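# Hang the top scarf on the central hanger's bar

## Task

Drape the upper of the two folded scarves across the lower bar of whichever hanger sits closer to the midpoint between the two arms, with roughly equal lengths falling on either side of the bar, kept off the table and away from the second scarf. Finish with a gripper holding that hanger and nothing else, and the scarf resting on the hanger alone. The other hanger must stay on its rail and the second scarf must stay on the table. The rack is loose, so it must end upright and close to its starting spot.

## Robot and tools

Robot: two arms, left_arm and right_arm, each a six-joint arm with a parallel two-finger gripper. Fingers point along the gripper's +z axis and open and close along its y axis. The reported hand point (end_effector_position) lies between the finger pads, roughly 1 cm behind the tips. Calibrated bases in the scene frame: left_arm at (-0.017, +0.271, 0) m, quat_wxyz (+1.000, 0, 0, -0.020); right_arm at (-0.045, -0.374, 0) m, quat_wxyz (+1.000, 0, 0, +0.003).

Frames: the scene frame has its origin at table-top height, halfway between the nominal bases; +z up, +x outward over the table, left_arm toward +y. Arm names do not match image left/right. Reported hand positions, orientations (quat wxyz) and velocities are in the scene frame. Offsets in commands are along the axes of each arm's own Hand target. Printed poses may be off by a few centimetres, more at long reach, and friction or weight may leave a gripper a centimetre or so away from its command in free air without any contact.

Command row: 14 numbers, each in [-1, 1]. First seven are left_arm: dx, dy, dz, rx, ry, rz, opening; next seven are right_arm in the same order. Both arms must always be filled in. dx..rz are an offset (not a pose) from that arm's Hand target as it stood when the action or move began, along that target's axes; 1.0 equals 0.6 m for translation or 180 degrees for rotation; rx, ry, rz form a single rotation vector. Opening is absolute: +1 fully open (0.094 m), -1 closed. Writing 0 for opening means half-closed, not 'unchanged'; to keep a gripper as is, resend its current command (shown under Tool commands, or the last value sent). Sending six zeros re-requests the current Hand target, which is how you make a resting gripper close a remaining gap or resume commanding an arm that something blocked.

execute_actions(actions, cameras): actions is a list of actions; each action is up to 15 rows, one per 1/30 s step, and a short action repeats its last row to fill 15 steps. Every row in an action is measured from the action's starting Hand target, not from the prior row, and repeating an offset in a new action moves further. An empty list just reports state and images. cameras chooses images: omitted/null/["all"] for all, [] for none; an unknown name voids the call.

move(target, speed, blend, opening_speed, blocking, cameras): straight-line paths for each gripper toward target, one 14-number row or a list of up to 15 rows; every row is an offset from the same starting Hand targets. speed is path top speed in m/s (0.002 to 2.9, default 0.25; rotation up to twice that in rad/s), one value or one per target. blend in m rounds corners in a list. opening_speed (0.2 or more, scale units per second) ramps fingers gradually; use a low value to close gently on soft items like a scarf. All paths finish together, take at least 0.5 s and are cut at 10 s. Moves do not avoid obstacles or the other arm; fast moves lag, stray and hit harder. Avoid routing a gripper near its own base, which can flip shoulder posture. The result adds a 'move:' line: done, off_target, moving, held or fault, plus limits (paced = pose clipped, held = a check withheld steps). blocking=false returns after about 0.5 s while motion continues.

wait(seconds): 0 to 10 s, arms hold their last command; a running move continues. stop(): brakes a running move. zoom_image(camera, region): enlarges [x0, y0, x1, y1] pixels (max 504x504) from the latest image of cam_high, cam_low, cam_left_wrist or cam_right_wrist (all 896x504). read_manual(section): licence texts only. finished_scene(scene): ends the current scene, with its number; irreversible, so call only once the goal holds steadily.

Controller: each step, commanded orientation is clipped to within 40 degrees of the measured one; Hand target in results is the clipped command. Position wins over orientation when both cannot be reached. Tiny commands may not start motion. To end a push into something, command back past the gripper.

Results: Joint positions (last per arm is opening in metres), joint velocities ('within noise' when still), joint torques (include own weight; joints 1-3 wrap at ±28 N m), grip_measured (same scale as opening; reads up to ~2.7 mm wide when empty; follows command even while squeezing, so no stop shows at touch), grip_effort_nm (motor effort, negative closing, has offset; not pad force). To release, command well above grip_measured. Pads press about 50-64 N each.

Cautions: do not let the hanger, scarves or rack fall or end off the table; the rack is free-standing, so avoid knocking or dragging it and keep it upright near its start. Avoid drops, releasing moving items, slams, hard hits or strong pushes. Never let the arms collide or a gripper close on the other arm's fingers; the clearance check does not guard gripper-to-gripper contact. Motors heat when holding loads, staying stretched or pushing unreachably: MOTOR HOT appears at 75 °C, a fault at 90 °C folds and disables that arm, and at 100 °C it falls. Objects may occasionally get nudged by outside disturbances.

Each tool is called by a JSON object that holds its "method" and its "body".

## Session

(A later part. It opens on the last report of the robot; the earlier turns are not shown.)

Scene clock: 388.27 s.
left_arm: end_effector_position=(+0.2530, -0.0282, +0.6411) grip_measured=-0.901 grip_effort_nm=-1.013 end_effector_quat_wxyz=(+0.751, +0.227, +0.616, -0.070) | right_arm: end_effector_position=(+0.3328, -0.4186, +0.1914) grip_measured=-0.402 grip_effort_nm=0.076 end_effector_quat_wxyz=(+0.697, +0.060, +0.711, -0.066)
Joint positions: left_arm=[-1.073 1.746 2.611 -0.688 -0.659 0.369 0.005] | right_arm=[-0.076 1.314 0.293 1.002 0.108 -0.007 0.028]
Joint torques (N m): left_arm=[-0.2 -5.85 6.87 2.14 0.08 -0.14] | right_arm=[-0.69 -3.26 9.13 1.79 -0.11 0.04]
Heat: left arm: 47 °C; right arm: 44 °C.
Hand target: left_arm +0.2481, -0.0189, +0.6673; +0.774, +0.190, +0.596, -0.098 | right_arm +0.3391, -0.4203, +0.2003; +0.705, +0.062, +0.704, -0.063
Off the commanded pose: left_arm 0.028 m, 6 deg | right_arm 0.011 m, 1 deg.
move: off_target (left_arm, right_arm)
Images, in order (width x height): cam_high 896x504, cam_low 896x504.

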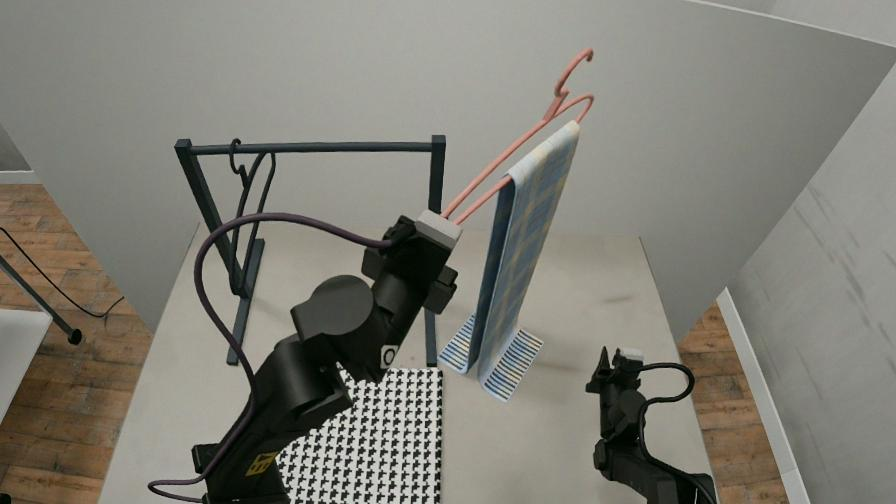

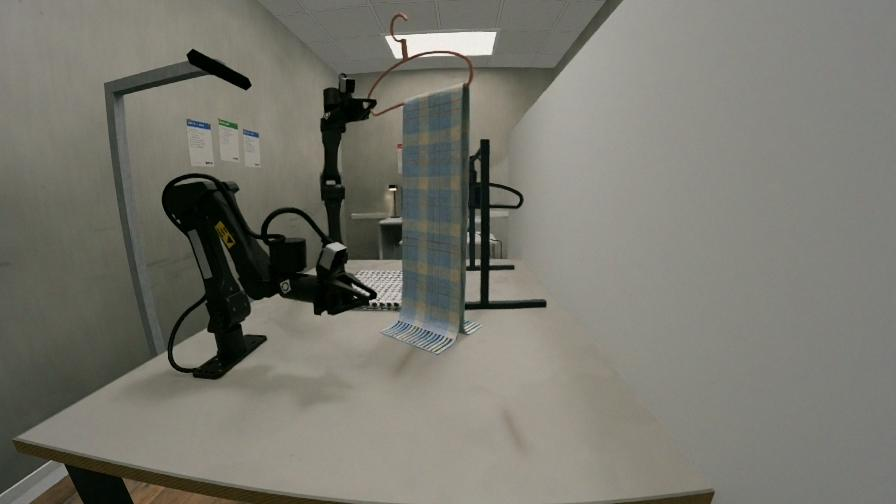

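{"method": "move", "body": {"target": [-0.131,-0.0133,-0.069,0.082,-0.094,-0.0217,-1,0,-0.24,-0.1,0,0,0,-0.4], "speed": 0.08}}

Scene clock: 393.33 s.
left_arm: end_effector_position=(+0.1997, -0.0393, +0.6928) grip_measured=-0.900 grip_effort_nm=-1.013 end_effector_quat_wxyz=(+0.788, +0.291, +0.504, -0.200) | right_arm: end_effector_position=(+0.2542, -0.5498, +0.1979) grip_measured=-0.402 grip_effort_nm=0.076 end_effector_quat_wxyz=(+0.702, +0.064, +0.707, -0.064)
Joint positions: left_arm=[-1.073 1.665 2.571 -0.559 -0.322 0.39 0.005] | right_arm=[-0.873 1.225 0.26 0.957 -0.687 -0.006 0.028]
Joint torques (N m): left_arm=[0.4 -6.83 6.23 2.26 0.28 -0.09] | right_arm=[-0.59 -2.65 7.31 1.7 -0.13 0.03]
Heat: left arm: 48 °C; right arm: 43 °C.
Hand target: left_arm +0.1871, -0.0150, +0.7323; +0.818, +0.251, +0.464, -0.227 | right_arm +0.2547, -0.5516, +0.2004; +0.704, +0.062, +0.704, -0.063
Off the commanded pose: left_arm 0.048 m, 8 deg | right_arm 0.003 m, 0 deg.
move: off_target (left_arm)

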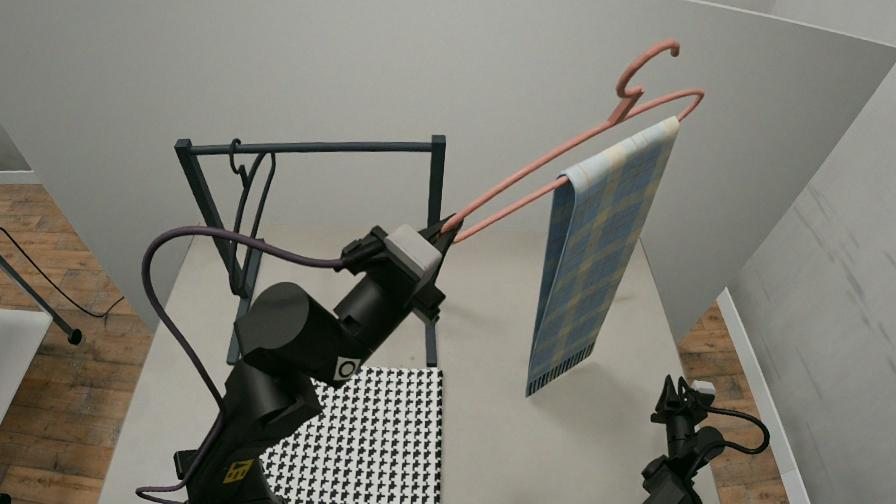

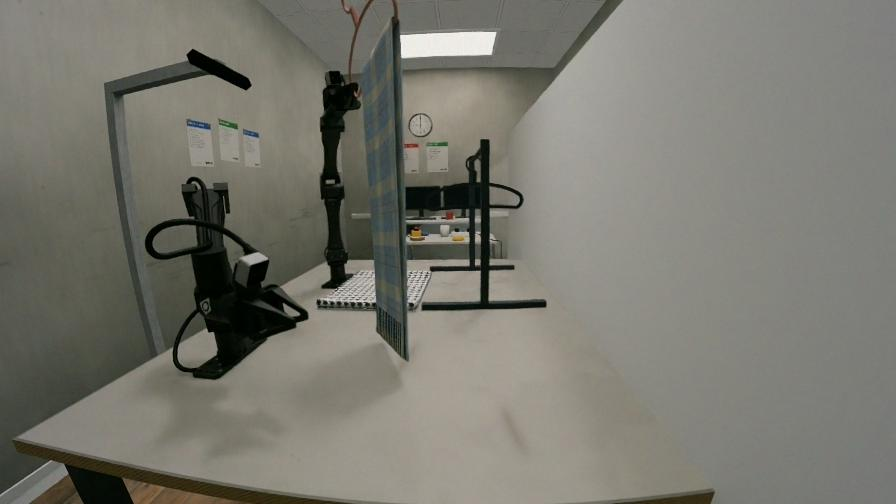

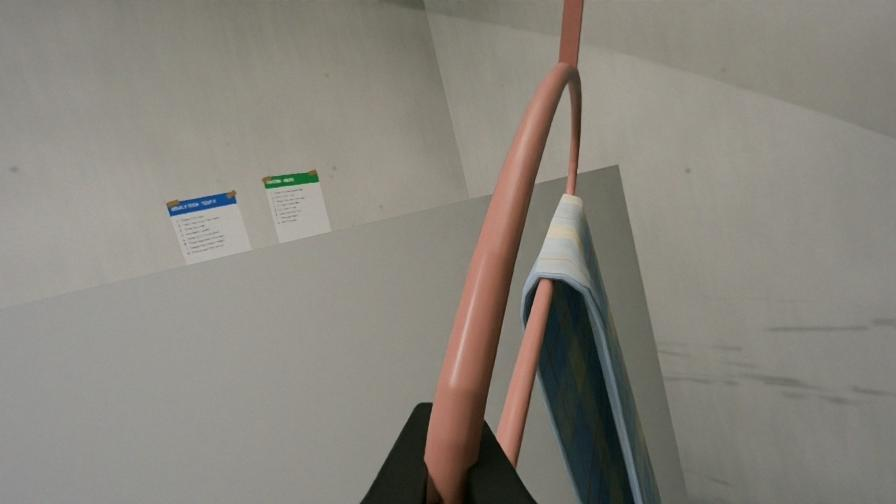

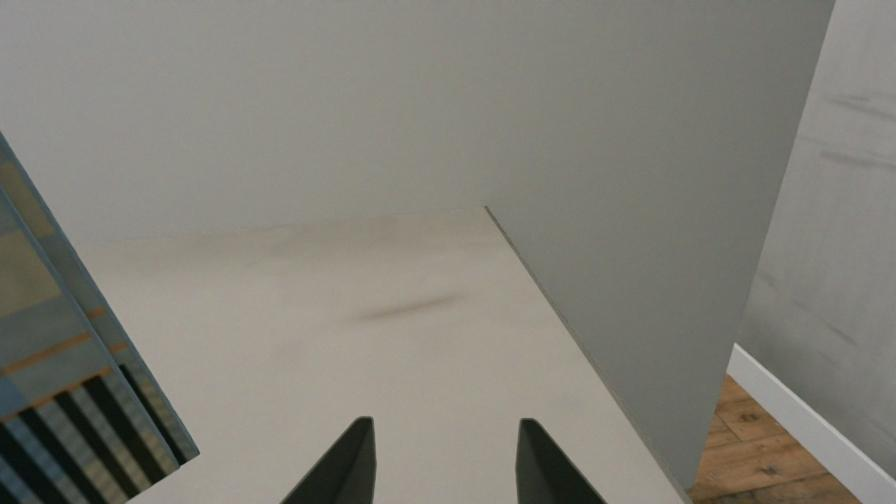

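{"method": "execute_actions", "body": {"actions": []}}

{"method": "zoom_image", "body": {"camera": "cam_low", "region": [320, 180, 480, 400]}}

{"method": "zoom_image", "body": {"camera": "cam_right_wrist", "region": [0, 200, 448, 504]}}

Scene clock: 394.50 s.
left_arm: end_effector_position=(+0.1997, -0.0394, +0.6928) grip_measured=-0.900 grip_effort_nm=-1.018 end_effector_quat_wxyz=(+0.788, +0.291, +0.504, -0.200) | right_arm: end_effector_position=(+0.2542, -0.5497, +0.1980) grip_measured=-0.402 grip_effort_nm=0.081 end_effector_quat_wxyz=(+0.702, +0.064, +0.706, -0.064)
Joint positions: left_arm=[-1.073 1.665 2.571 -0.559 -0.322 0.39 0.005] | right_arm=[-0.873 1.225 0.26 0.958 -0.687 -0.006 0.028]
Joint velocities: within noise
Joint torques (N m): left_arm=[0.43 -6.84 6.26 2.24 0.3 -0.09] | right_arm=[-0.59 -2.63 7.31 1.7 -0.11 0.03]
Heat: left arm: 48 °C; right arm: 42 °C.
Hand target: left_arm +0.1871, -0.0150, +0.7322; +0.818, +0.251, +0.464, -0.227 | right_arm +0.2547, -0.5516, +0.2004; +0.704, +0.062, +0.704, -0.063
Tool commands: left_gripper/opening=-1.0 right_gripper/opening=-0.4
Off the commanded pose: left_arm 0.048 m, 8 deg | right_arm 0.003 m, 0 deg.

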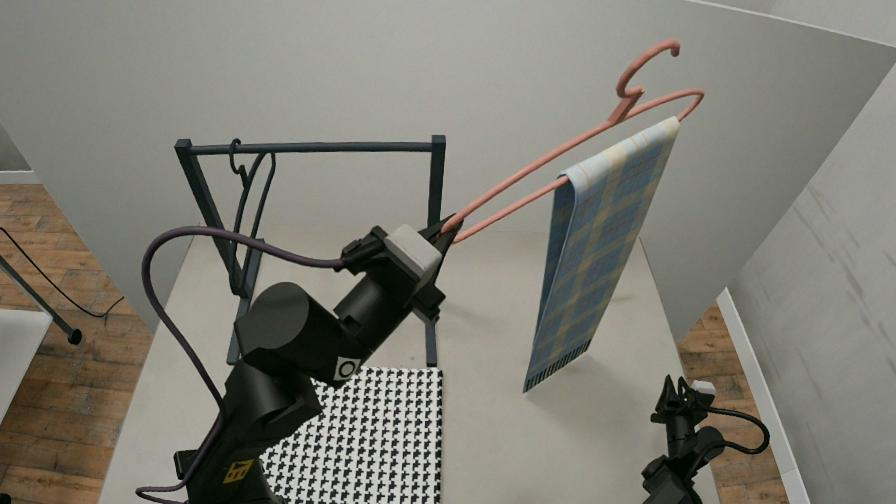

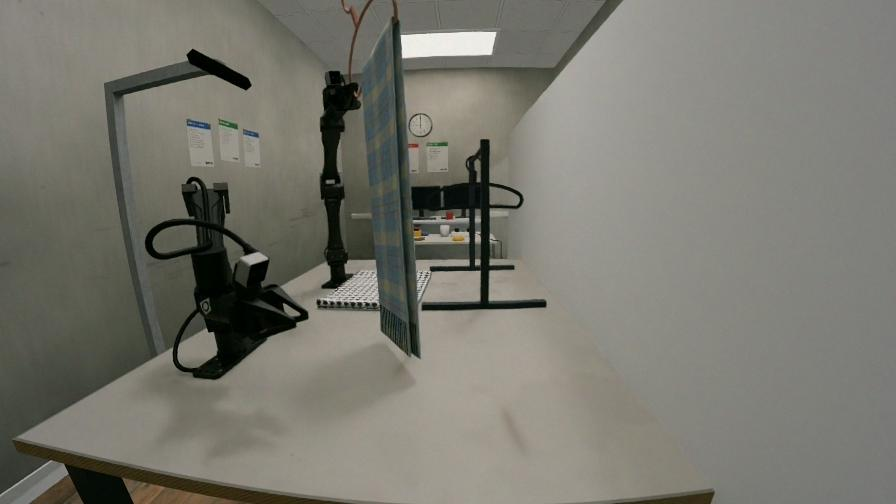

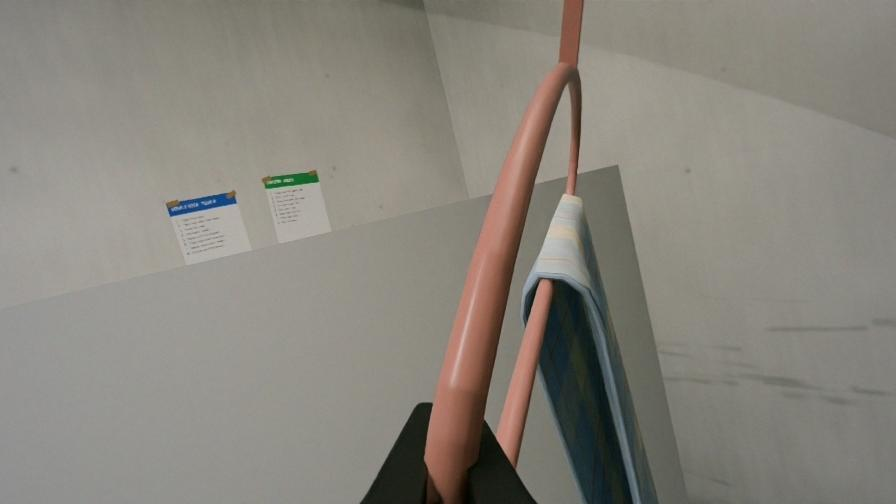

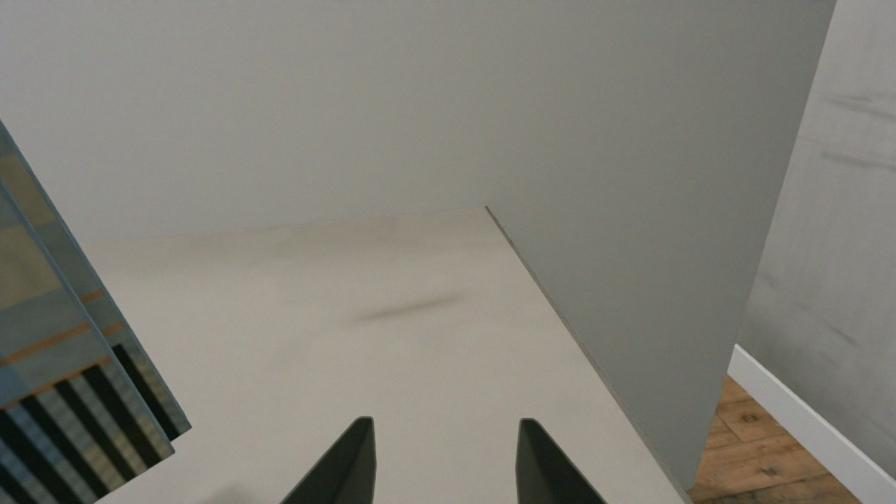

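Scaled by 2.291.

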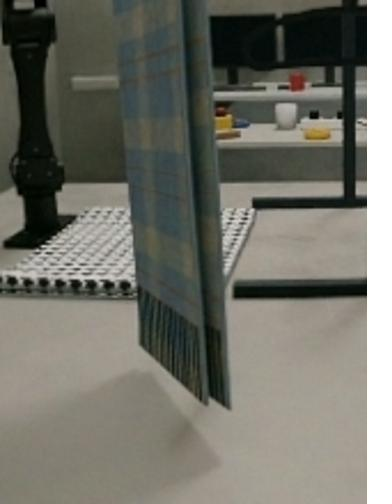

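Scaled by 1.125.

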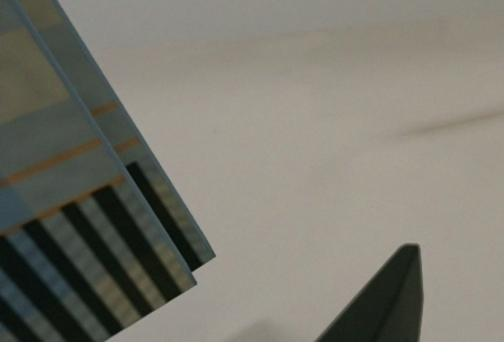

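{"method": "wait", "body": {"seconds": 1.0}}

{"method": "zoom_image", "body": {"camera": "cam_low", "region": [320, 180, 480, 400]}}

{"method": "zoom_image", "body": {"camera": "cam_high", "region": [420, 80, 720, 420]}}

Scene clock: 396.07 s.
left_arm: end_effector_position=(+0.1997, -0.0393, +0.6929) grip_measured=-0.900 grip_effort_nm=-1.013 end_effector_quat_wxyz=(+0.788, +0.291, +0.504, -0.200) | right_arm: end_effector_position=(+0.2542, -0.5497, +0.1981) grip_measured=-0.402 grip_effort_nm=0.081 end_effector_quat_wxyz=(+0.702, +0.063, +0.706, -0.064)
Joint positions: left_arm=[-1.073 1.665 2.571 -0.559 -0.322 0.39 0.005] | right_arm=[-0.873 1.225 0.26 0.958 -0.687 -0.006 0.028]
Joint torques (N m): left_arm=[0.43 -6.84 6.22 2.25 0.27 -0.09] | right_arm=[-0.59 -2.65 7.32 1.7 -0.11 0.03]
Heat: left arm: 48 °C; right arm: 42 °C.
Hand target: left_arm +0.1871, -0.0150, +0.7323; +0.818, +0.251, +0.465, -0.227 | right_arm +0.2547, -0.5516, +0.2004; +0.704, +0.062, +0.704, -0.063
Tool commands: left_gripper/opening=-1.0 right_gripper/opening=-0.4
Off the commanded pose: left_arm 0.048 m, 8 deg | right_arm 0.003 m, 0 deg.
wait: 1.00 s; at rest from the start

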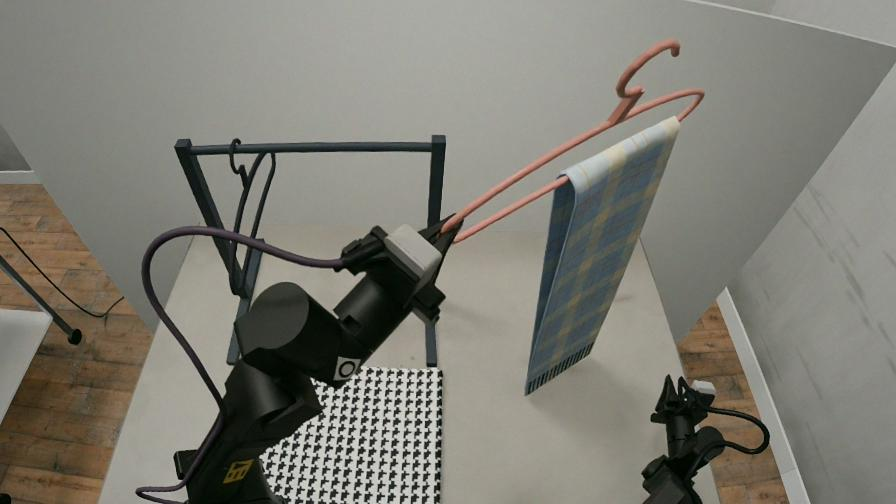

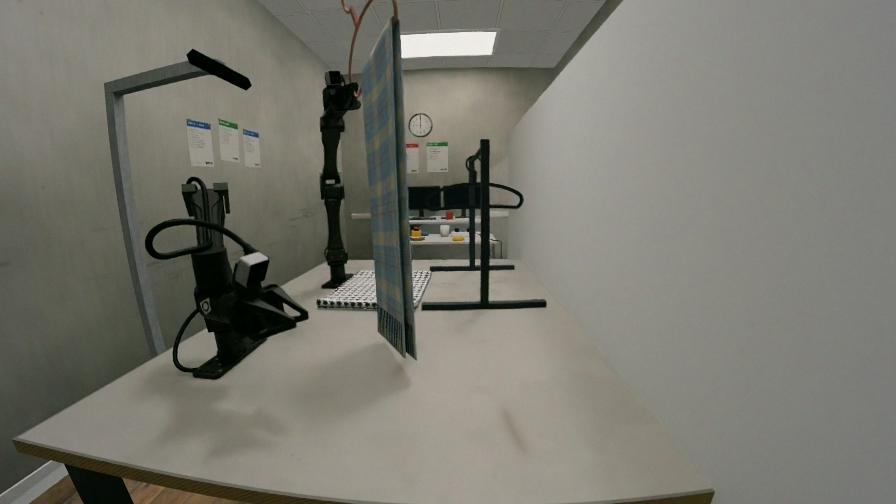

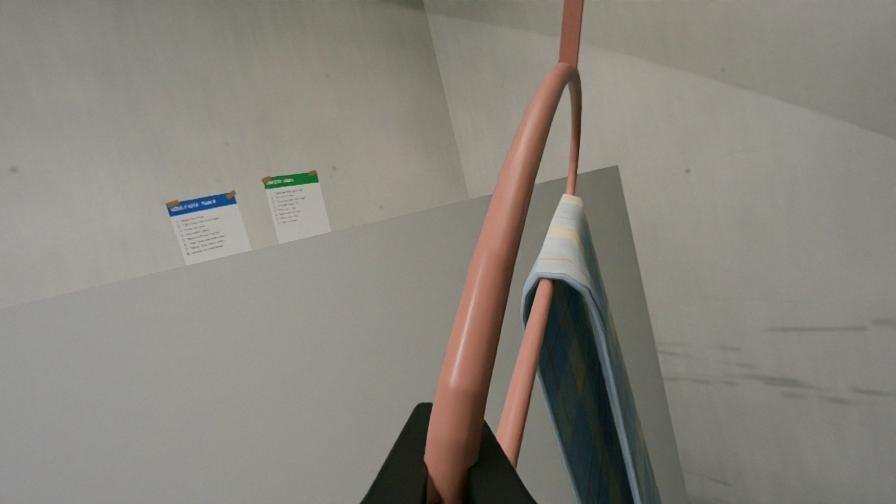

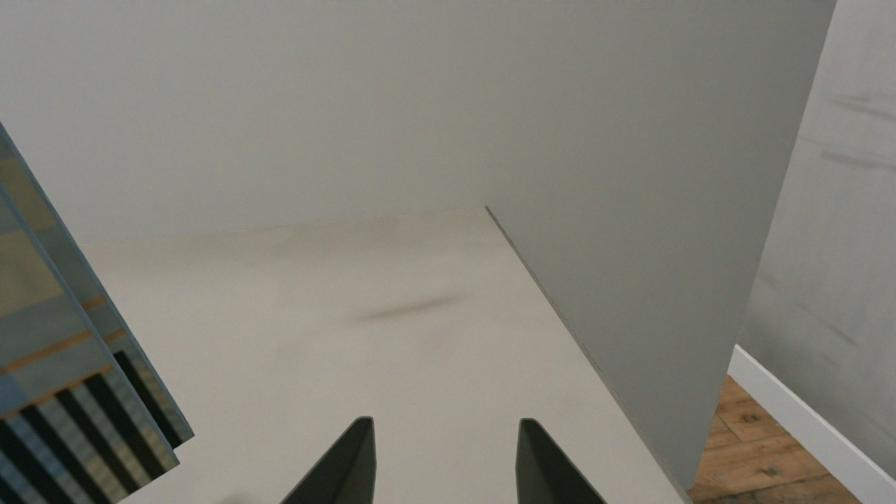

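Scaled by 2.291.

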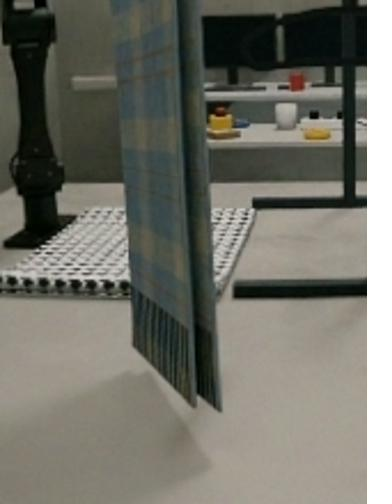

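Scaled by 1.482.

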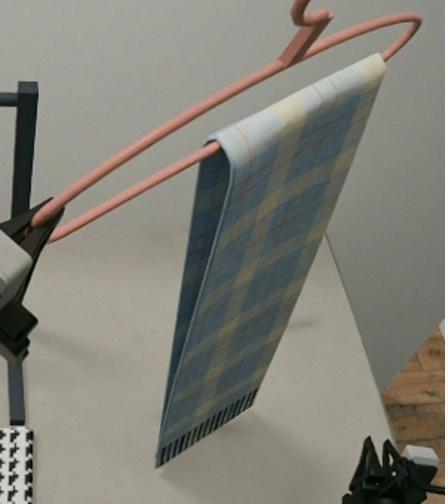

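{"method": "wait", "body": {"seconds": 1.5, "cameras": ["cam_low"]}}

{"method": "zoom_image", "body": {"camera": "cam_low", "region": [320, 180, 480, 400]}}

Scene clock: 398.03 s.
left_arm: end_effector_position=(+0.1997, -0.0393, +0.6929) grip_measured=-0.900 grip_effort_nm=-1.013 end_effector_quat_wxyz=(+0.788, +0.291, +0.504, -0.200) | right_arm: end_effector_position=(+0.2542, -0.5497, +0.1981) grip_measured=-0.402 grip_effort_nm=0.081 end_effector_quat_wxyz=(+0.702, +0.063, +0.706, -0.064)
Joint positions: left_arm=[-1.073 1.665 2.571 -0.559 -0.322 0.39 0.005] | right_arm=[-0.873 1.225 0.26 0.958 -0.687 -0.006 0.028]
Joint torques (N m): left_arm=[0.42 -6.86 6.22 2.24 0.27 -0.1] | right_arm=[-0.59 -2.65 7.31 1.7 -0.11 0.04]
Heat: left arm: 48 °C; right arm: 41 °C.
Hand target: left_arm +0.1871, -0.0150, +0.7322; +0.818, +0.251, +0.465, -0.227 | right_arm +0.2547, -0.5516, +0.2004; +0.704, +0.062, +0.704, -0.063
Tool commands: left_gripper/opening=-1.0 right_gripper/opening=-0.4
Off the commanded pose: left_arm 0.048 m, 8 deg | right_arm 0.003 m, 0 deg.
wait: 1.50 s; at rest from the start
Images, in order (width x height): cam_low 896x504.

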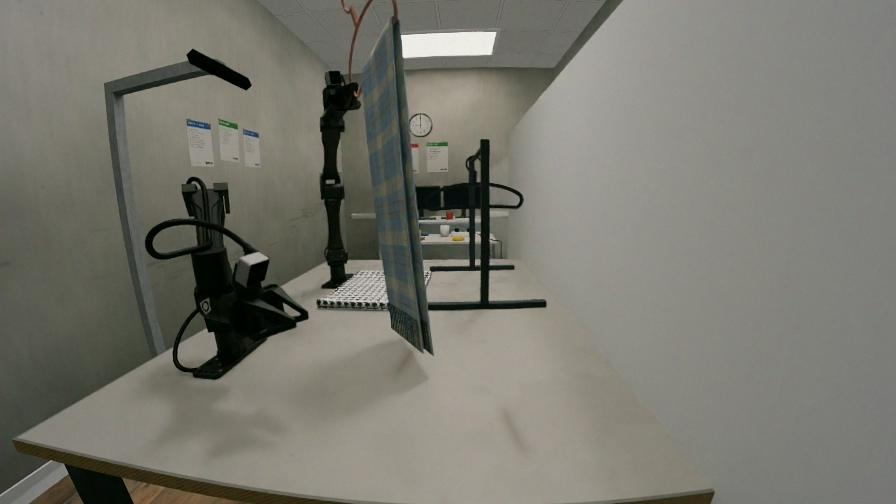

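Scaled by 2.291.

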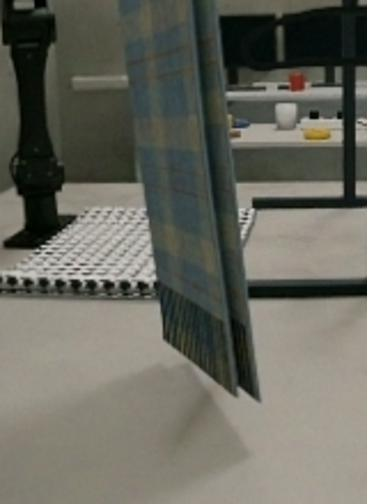

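{"method": "wait", "body": {"seconds": 3, "cameras": ["cam_low"]}}

{"method": "wait", "body": {"seconds": 0.5, "cameras": ["cam_low", "cam_high"]}}

Scene clock: 401.33 s.
left_arm: end_effector_position=(+0.1997, -0.0393, +0.6930) grip_measured=-0.900 grip_effort_nm=-1.018 end_effector_quat_wxyz=(+0.789, +0.291, +0.503, -0.200) | right_arm: end_effector_position=(+0.2542, -0.5496, +0.1982) grip_measured=-0.402 grip_effort_nm=0.081 end_effector_quat_wxyz=(+0.702, +0.063, +0.706, -0.064)
Joint positions: left_arm=[-1.073 1.665 2.571 -0.559 -0.322 0.39 0.005] | right_arm=[-0.873 1.225 0.26 0.958 -0.688 -0.006 0.028]
Joint torques (N m): left_arm=[0.4 -6.86 6.23 2.24 0.27 -0.09] | right_arm=[-0.61 -2.65 7.31 1.7 -0.11 0.04]
Heat: left arm: 49 °C; right arm: 41 °C.
Hand target: left_arm +0.1871, -0.0150, +0.7323; +0.818, +0.251, +0.465, -0.227 | right_arm +0.2547, -0.5515, +0.2004; +0.704, +0.062, +0.704, -0.063
Tool commands: left_gripper/opening=-1.0 right_gripper/opening=-0.4
Off the commanded pose: left_arm 0.048 m, 8 deg | right_arm 0.003 m, 0 deg.
wait: 3.00 s; at rest from the start
Images, in order (width x height): cam_low 896x504.

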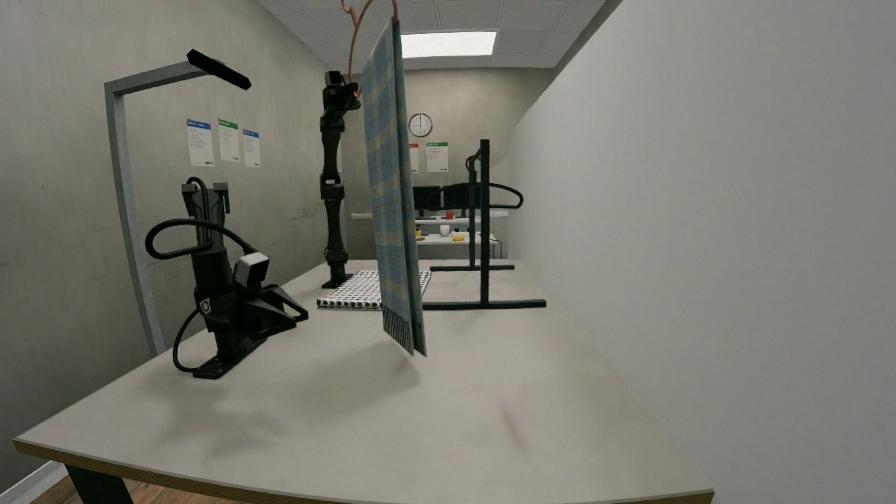

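Scene clock: 401.83 s.
left_arm: end_effector_position=(+0.1997, -0.0393, +0.6930) grip_measured=-0.900 grip_effort_nm=-1.018 end_effector_quat_wxyz=(+0.789, +0.291, +0.503, -0.200) | right_arm: end_effector_position=(+0.2542, -0.5496, +0.1982) grip_measured=-0.402 grip_effort_nm=0.076 end_effector_quat_wxyz=(+0.702, +0.063, +0.706, -0.064)
Joint positions: left_arm=[-1.073 1.665 2.571 -0.559 -0.322 0.39 0.005] | right_arm=[-0.873 1.225 0.26 0.958 -0.688 -0.006 0.028]
Joint torques (N m): left_arm=[0.42 -6.86 6.23 2.24 0.27 -0.09] | right_arm=[-0.61 -2.65 7.31 1.69 -0.11 0.03]
Heat: left arm: 49 °C; right arm: 41 °C.
Hand target: left_arm +0.1871, -0.0150, +0.7322; +0.818, +0.251, +0.465, -0.227 | right_arm +0.2547, -0.5515, +0.2004; +0.704, +0.062, +0.704, -0.063
Tool commands: left_gripper/opening=-1.0 right_gripper/opening=-0.4
Off the commanded pose: left_arm 0.048 m, 8 deg | right_arm 0.003 m, 0 deg.
wait: 0.50 s; at rest by 0.17 s
Images, in order (width x height): cam_high 896x504, cam_low 896x504.

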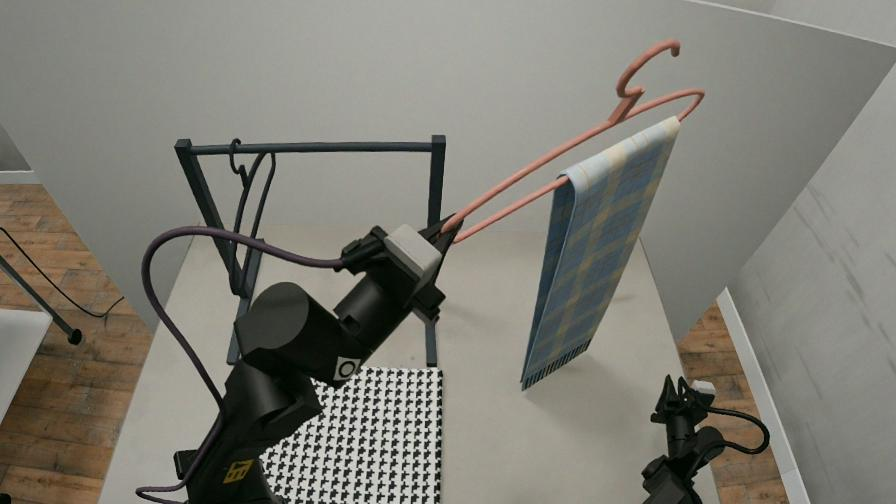

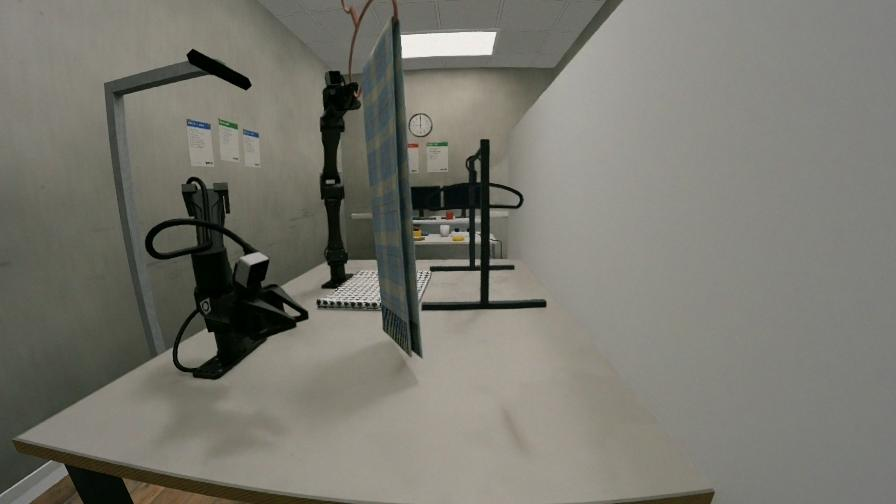

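{"method": "finished_scene", "body": {"scene": 2}}

The scene is finished: the task was done.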